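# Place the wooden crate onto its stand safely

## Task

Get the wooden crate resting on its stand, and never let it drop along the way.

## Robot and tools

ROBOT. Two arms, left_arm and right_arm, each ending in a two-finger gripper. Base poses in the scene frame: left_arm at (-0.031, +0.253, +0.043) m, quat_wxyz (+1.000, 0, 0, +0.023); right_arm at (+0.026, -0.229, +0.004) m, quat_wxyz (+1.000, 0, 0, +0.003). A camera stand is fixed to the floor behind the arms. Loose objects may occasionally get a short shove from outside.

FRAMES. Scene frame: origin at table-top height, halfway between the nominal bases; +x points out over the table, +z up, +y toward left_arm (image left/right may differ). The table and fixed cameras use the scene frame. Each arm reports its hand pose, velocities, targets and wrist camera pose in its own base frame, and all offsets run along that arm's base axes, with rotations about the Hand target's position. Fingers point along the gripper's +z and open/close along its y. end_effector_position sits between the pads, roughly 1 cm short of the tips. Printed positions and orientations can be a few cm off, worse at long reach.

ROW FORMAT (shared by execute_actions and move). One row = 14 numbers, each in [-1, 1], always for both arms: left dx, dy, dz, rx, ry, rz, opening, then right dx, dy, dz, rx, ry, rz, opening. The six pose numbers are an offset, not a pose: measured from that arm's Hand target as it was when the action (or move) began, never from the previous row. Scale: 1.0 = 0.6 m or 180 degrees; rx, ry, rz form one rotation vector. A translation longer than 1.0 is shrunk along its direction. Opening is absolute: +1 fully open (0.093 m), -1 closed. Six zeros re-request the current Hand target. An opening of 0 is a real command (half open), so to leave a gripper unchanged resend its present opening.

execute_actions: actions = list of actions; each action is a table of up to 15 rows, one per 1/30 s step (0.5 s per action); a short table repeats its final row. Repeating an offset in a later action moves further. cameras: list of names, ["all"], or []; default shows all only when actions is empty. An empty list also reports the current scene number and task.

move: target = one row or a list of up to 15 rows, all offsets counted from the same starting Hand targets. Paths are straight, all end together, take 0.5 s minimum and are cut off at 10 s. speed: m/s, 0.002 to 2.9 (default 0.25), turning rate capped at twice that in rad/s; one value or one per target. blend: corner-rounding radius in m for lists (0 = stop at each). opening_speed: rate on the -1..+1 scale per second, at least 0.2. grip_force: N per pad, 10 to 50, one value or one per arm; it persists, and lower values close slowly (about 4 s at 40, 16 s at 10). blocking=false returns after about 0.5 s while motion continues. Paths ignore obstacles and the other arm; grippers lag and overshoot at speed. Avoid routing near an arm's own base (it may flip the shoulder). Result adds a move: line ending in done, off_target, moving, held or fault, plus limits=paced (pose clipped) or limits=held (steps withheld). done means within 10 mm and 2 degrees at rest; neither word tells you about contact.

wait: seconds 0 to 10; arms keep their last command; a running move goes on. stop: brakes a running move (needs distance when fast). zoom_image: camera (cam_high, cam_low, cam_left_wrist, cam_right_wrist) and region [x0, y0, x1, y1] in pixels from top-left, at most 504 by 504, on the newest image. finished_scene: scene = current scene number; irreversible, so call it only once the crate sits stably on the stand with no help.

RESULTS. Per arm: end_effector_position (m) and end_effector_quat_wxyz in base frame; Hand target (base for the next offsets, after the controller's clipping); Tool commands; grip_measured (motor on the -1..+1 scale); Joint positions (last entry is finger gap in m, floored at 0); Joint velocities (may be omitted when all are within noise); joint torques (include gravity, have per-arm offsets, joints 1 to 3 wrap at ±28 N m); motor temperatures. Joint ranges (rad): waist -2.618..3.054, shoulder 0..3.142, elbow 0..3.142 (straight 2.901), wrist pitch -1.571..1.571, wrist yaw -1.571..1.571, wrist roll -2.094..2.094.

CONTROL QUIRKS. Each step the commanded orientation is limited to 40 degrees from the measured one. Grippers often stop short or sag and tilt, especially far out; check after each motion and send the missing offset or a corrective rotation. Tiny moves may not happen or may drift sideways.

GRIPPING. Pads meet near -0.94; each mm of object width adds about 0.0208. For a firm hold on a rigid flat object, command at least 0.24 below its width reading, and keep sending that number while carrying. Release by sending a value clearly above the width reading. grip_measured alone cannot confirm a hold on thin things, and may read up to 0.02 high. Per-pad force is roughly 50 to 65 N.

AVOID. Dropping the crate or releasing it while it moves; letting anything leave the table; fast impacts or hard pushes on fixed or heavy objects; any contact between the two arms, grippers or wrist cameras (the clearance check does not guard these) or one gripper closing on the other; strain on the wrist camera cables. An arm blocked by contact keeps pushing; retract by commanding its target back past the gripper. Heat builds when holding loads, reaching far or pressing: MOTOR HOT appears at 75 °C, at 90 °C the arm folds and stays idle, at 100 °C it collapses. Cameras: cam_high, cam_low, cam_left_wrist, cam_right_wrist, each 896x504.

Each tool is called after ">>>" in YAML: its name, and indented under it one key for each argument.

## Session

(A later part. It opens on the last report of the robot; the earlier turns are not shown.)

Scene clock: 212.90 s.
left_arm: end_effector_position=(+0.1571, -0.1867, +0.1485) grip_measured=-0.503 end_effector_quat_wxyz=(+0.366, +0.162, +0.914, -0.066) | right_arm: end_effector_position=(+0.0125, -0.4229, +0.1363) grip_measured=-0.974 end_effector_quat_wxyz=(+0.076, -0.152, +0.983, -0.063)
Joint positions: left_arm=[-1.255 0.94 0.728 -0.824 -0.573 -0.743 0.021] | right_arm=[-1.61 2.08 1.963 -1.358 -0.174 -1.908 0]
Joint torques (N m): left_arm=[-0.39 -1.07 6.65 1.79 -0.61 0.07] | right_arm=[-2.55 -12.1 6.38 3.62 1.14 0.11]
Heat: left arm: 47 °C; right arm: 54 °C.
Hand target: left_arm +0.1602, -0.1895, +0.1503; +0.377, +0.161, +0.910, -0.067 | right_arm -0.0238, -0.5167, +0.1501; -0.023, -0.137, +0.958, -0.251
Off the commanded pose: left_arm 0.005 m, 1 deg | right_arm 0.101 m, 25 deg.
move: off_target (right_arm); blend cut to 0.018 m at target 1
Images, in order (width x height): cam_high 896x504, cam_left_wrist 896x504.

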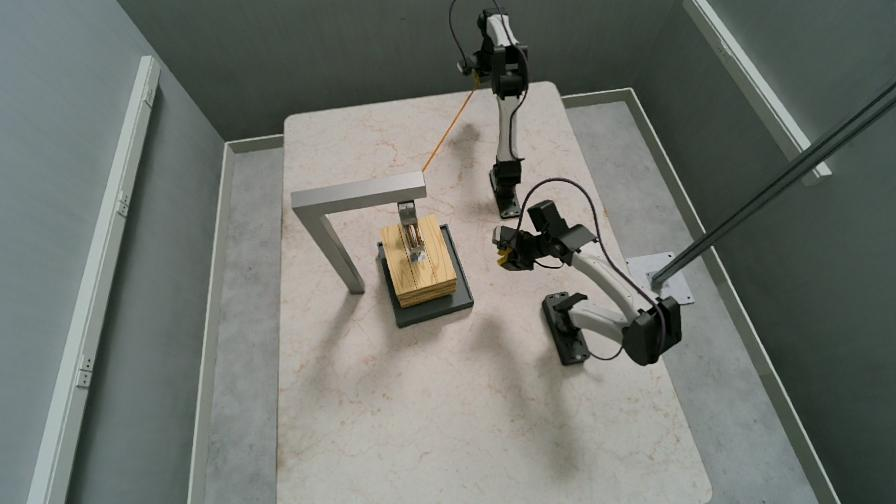

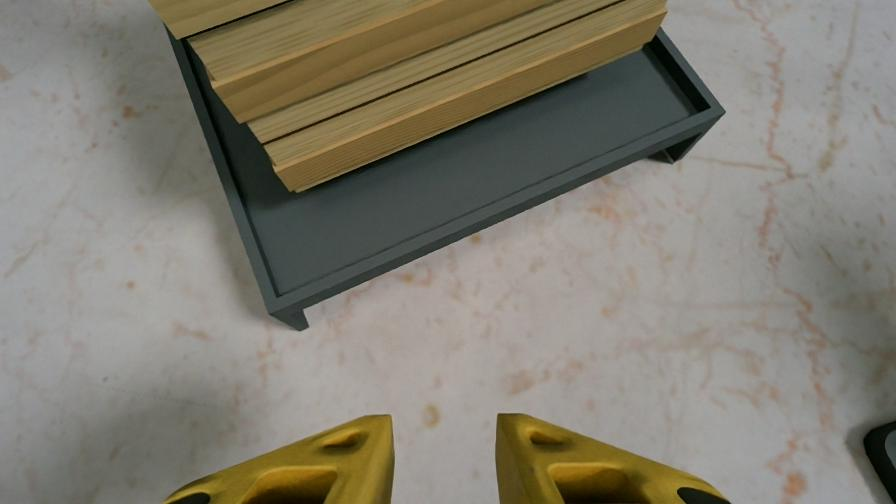

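>>> move:
  target: [0,0,0,0,0,0,-0.5,0.04,0.12,0,0,0,0,-1]
  speed: 0.05
  cameras: ["cam_low","cam_left_wrist"]

Scene clock: 215.93 s.
left_arm: end_effector_position=(+0.1571, -0.1869, +0.1486) grip_measured=-0.503 end_effector_quat_wxyz=(+0.367, +0.162, +0.914, -0.066) | right_arm: end_effector_position=(+0.0339, -0.3504, +0.1405) grip_measured=-0.974 end_effector_quat_wxyz=(+0.077, -0.154, +0.983, -0.071)
Joint positions: left_arm=[-1.255 0.94 0.728 -0.824 -0.573 -0.742 0.021] | right_arm=[-1.557 1.761 1.545 -1.234 -0.172 -1.857 0]
Joint torques (N m): left_arm=[-0.28 -1.13 6.71 1.78 -0.57 0.08] | right_arm=[-2.55 -8.91 6.57 3.63 1.39 0.12]
Motor temperatures (°C): left_arm=[28 39 47 37 26 28 26] | right_arm=[43 48 45 55 45 27 31]
Heat: left arm: 47 °C; right arm: 55 °C.
Hand target: left_arm +0.1602, -0.1895, +0.1503; +0.377, +0.161, +0.910, -0.067 | right_arm +0.0002, -0.4447, +0.1501; -0.023, -0.137, +0.958, -0.251
Off the commanded pose: left_arm 0.004 m, 1 deg | right_arm 0.100 m, 24 deg.
move: off_target (right_arm)
Images, in order (width x height): cam_low 896x504, cam_left_wrist 896x504.

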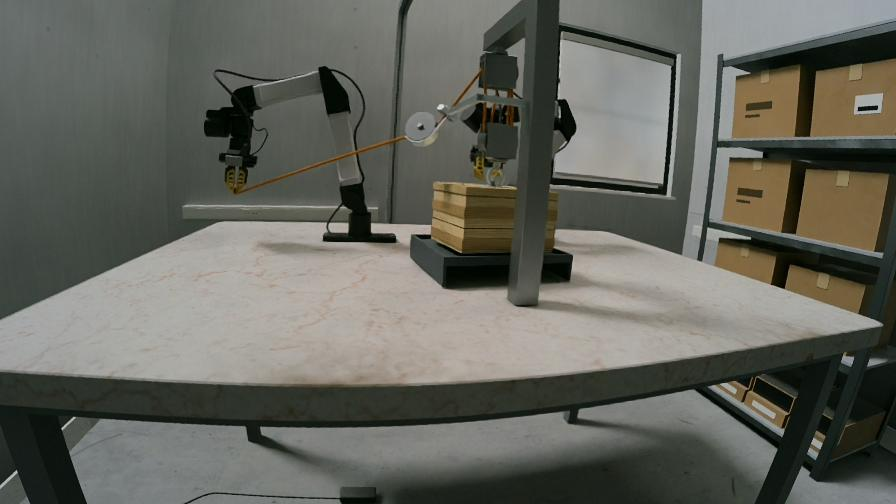

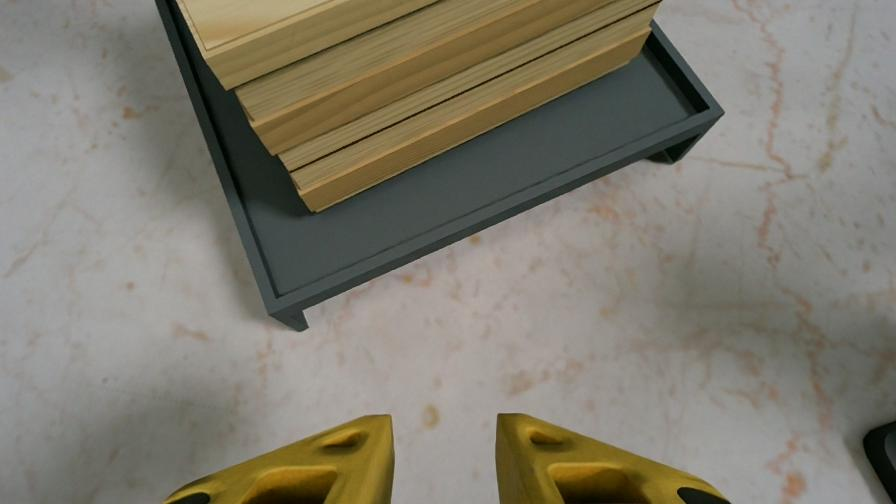

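>>> move:
  target: [0,0,0,0,0,0,-0.5,0.04,0.12,0,0,0,0,-1]
  speed: 0.05
  cameras: ["cam_low","cam_left_wrist","cam_high"]

Scene clock: 218.73 s.
left_arm: end_effector_position=(+0.1571, -0.1869, +0.1486) grip_measured=-0.503 end_effector_quat_wxyz=(+0.367, +0.162, +0.914, -0.066) | right_arm: end_effector_position=(+0.0496, -0.3059, +0.1377) grip_measured=-0.974 end_effector_quat_wxyz=(+0.057, -0.159, +0.978, -0.124)
Joint positions: left_arm=[-1.255 0.94 0.728 -0.824 -0.573 -0.742 0.021] | right_arm=[-1.481 1.493 1.233 -1.07 -0.13 -1.787 0]
Joint torques (N m): left_arm=[-0.24 -1.1 6.74 1.79 -0.56 0.06] | right_arm=[-1.99 -6.46 6.23 3.03 1.38 0.12]
Heat: left arm: 47 °C; right arm: 54 °C.
Hand target: left_arm +0.1602, -0.1895, +0.1503; +0.377, +0.161, +0.910, -0.067 | right_arm +0.0242, -0.3726, +0.1500; -0.023, -0.137, +0.958, -0.251
Off the commanded pose: left_arm 0.004 m, 1 deg | right_arm 0.073 m, 18 deg.
move: off_target (right_arm)
Images, in order (width x height): cam_high 896x504, cam_low 896x504, cam_left_wrist 896x504.

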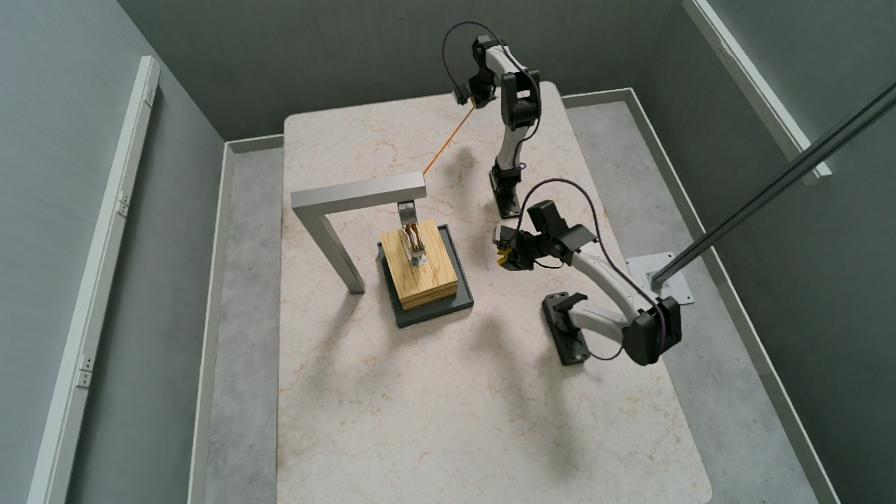

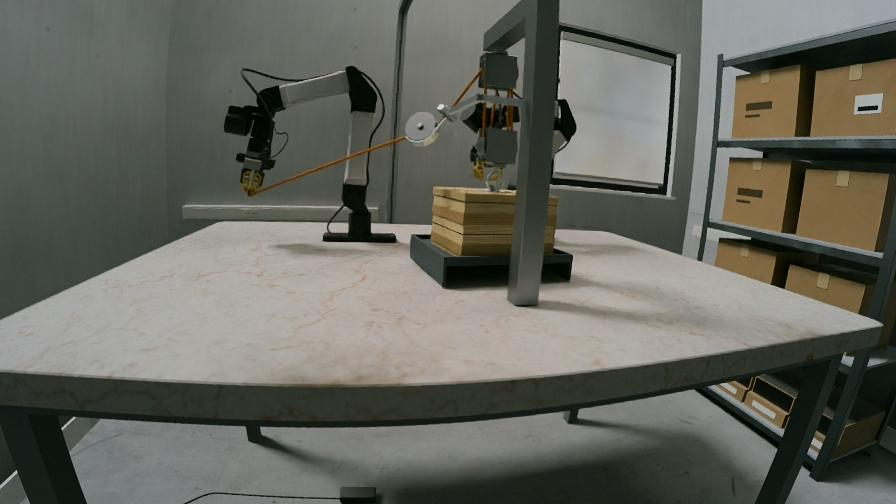

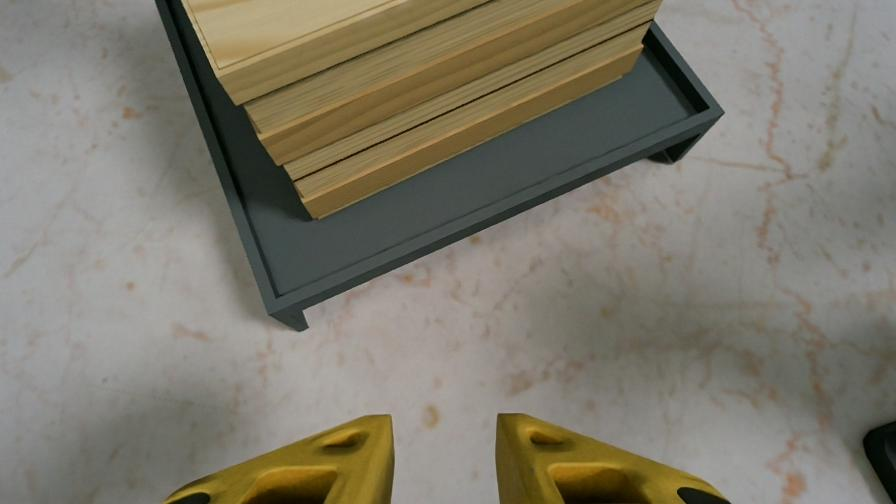

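Nearly down. Continue.

>>> move:
  target: [0,0,0,0,0,0,-0.5,0.06,0.16,0,0,0,0,-1]
  speed: 0.05
  cameras: ["cam_low","cam_left_wrist","cam_high"]

>>> zoom_image:
  camera: "cam_low"
  region: [380, 60, 640, 320]

Scene clock: 222.07 s.
left_arm: end_effector_position=(+0.1571, -0.1869, +0.1486) grip_measured=-0.503 end_effector_quat_wxyz=(+0.367, +0.162, +0.914, -0.066) | right_arm: end_effector_position=(+0.0598, -0.2768, +0.1473) grip_measured=-0.974 end_effector_quat_wxyz=(-0.023, -0.141, +0.960, -0.240)
Joint positions: left_arm=[-1.255 0.94 0.728 -0.824 -0.573 -0.742 0.021] | right_arm=[-1.296 1.18 0.956 -0.87 0.104 -1.612 0]
Joint torques (N m): left_arm=[-0.35 -1.2 6.76 1.8 -0.57 0.05] | right_arm=[0.27 -4.68 5.5 1.33 0.12 0.08]
Heat: left arm: 46 °C; right arm: 53 °C.
Hand target: left_arm +0.1602, -0.1895, +0.1503; +0.377, +0.161, +0.910, -0.067 | right_arm +0.0602, -0.2767, +0.1501; -0.023, -0.137, +0.958, -0.251
Off the commanded pose: left_arm 0.004 m, 1 deg | right_arm 0.003 m, 1 deg.
move: done
Images, in order (width x height): cam_high 896x504, cam_low 896x504, cam_left_wrist 896x504.

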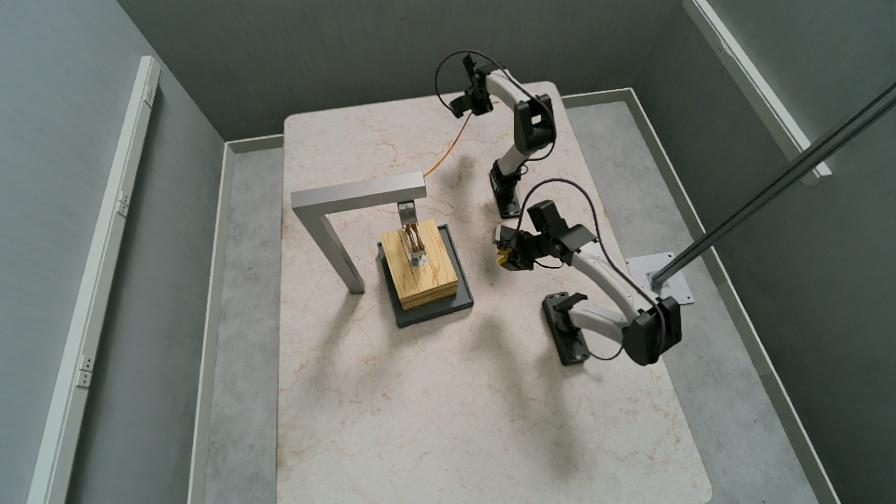

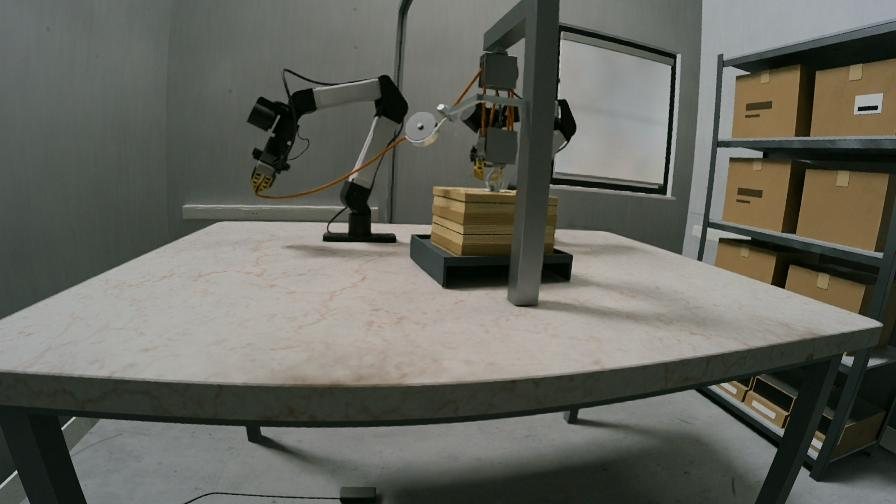

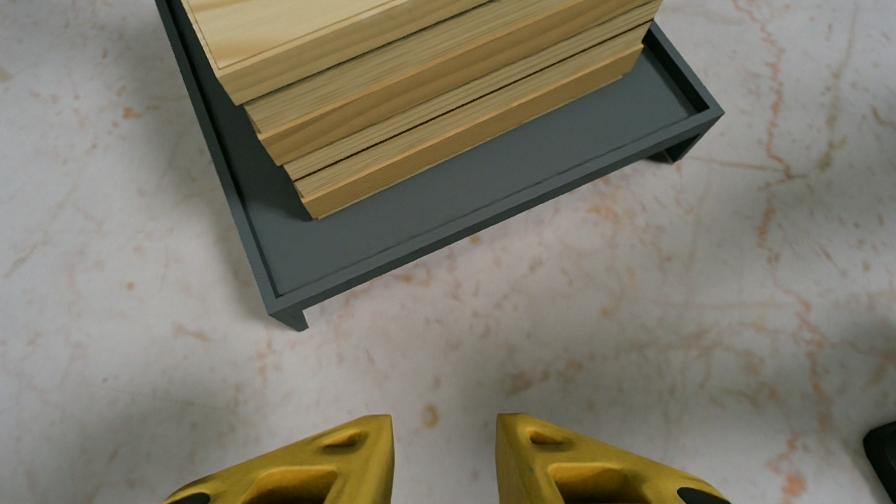

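Scaled by 1.938 from the camera's 896x504 image, which has a finer 1280x720 frame.

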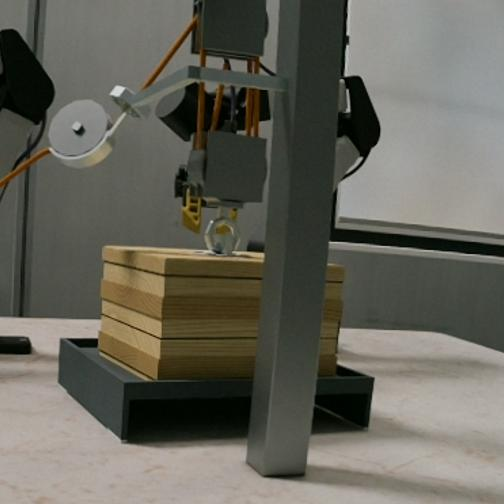

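>>> move:
  target:
    - [0,0,0,0,0,0,-0.5,0.05,0.1,-0.16,0,0,0,-1]
    - [0,0,0,0,0,0,-0.5,0.05,0.1,-0.16,0,0,0,0.2]
  speed: 0.15
  opening_speed: 1
  cameras: ["cam_low","cam_left_wrist","cam_right_wrist"]

Scene clock: 226.20 s.
left_arm: end_effector_position=(+0.1571, -0.1869, +0.1486) grip_measured=-0.503 end_effector_quat_wxyz=(+0.367, +0.162, +0.914, -0.066) | right_arm: end_effector_position=(+0.0884, -0.2146, +0.0516) grip_measured=+0.197 end_effector_quat_wxyz=(-0.027, -0.141, +0.960, -0.239)
Joint positions: left_arm=[-1.255 0.94 0.728 -0.824 -0.573 -0.742 0.021] | right_arm=[-1.008 1.053 0.511 -0.601 0.238 -1.351 0.055]
Joint torques (N m): left_arm=[-0.31 -1.07 6.74 1.79 -0.59 0.06] | right_arm=[0.27 -3.03 5.44 1.31 0.18 0.1]
Motor temperatures (°C): left_arm=[28 38 46 38 26 28 26] | right_arm=[41 45 44 50 44 26 31]
Heat: left arm: 46 °C; right arm: 50 °C.
Hand target: left_arm +0.1602, -0.1895, +0.1503; +0.377, +0.161, +0.910, -0.067 | right_arm +0.0902, -0.2166, +0.0541; -0.023, -0.137, +0.958, -0.251
Off the commanded pose: left_arm 0.004 m, 1 deg | right_arm 0.004 m, 1 deg.
move: done
Images, in order (width x height): cam_low 896x504, cam_left_wrist 896x504, cam_right_wrist 896x504.

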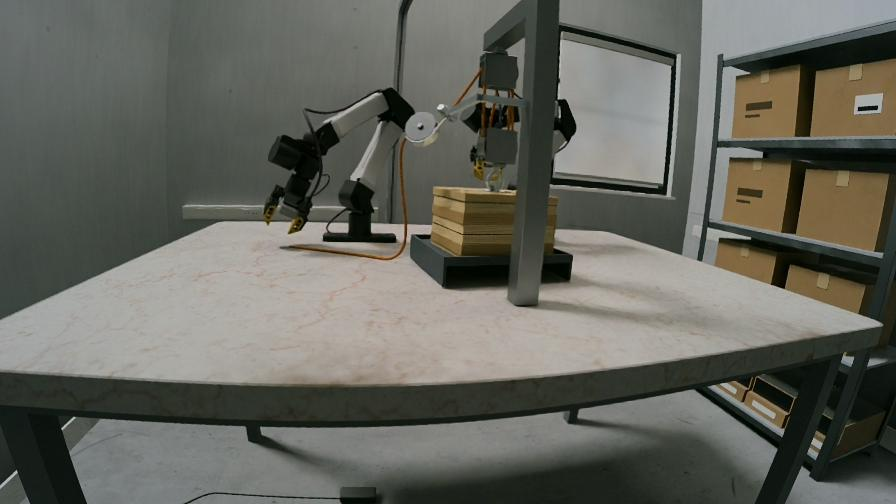

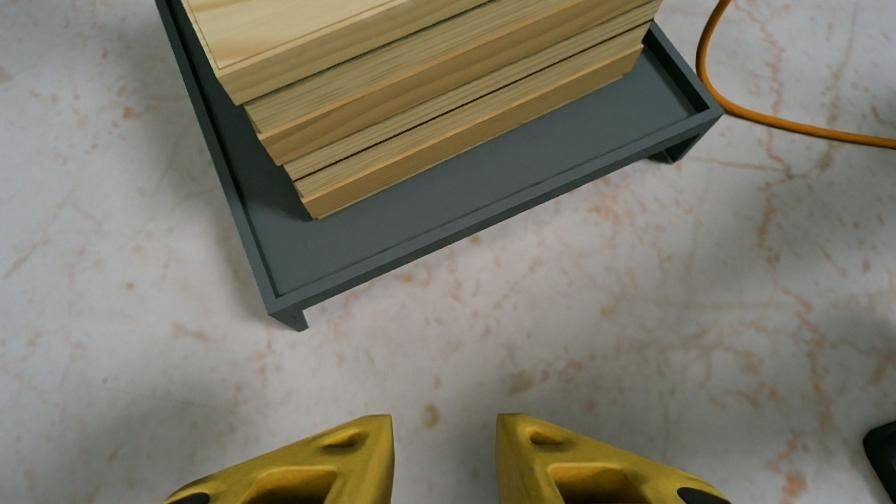

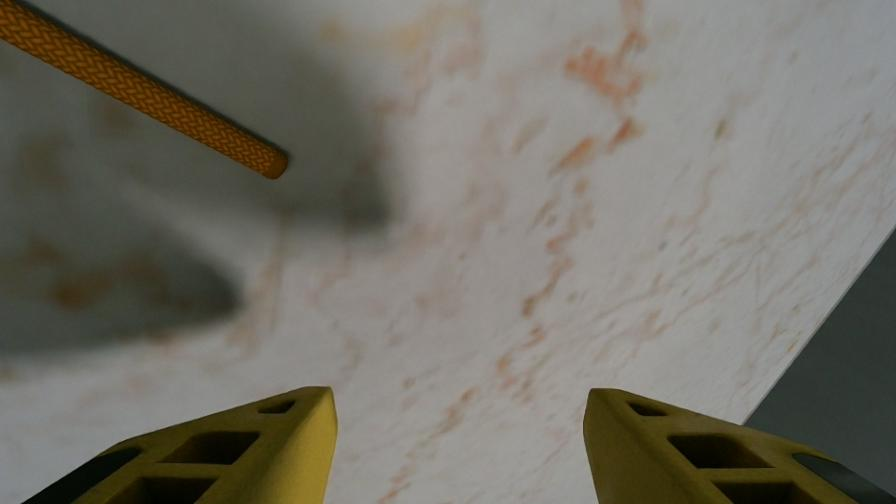

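>>> finished_scene:
  scene: 1

The scene is finished: the task was done.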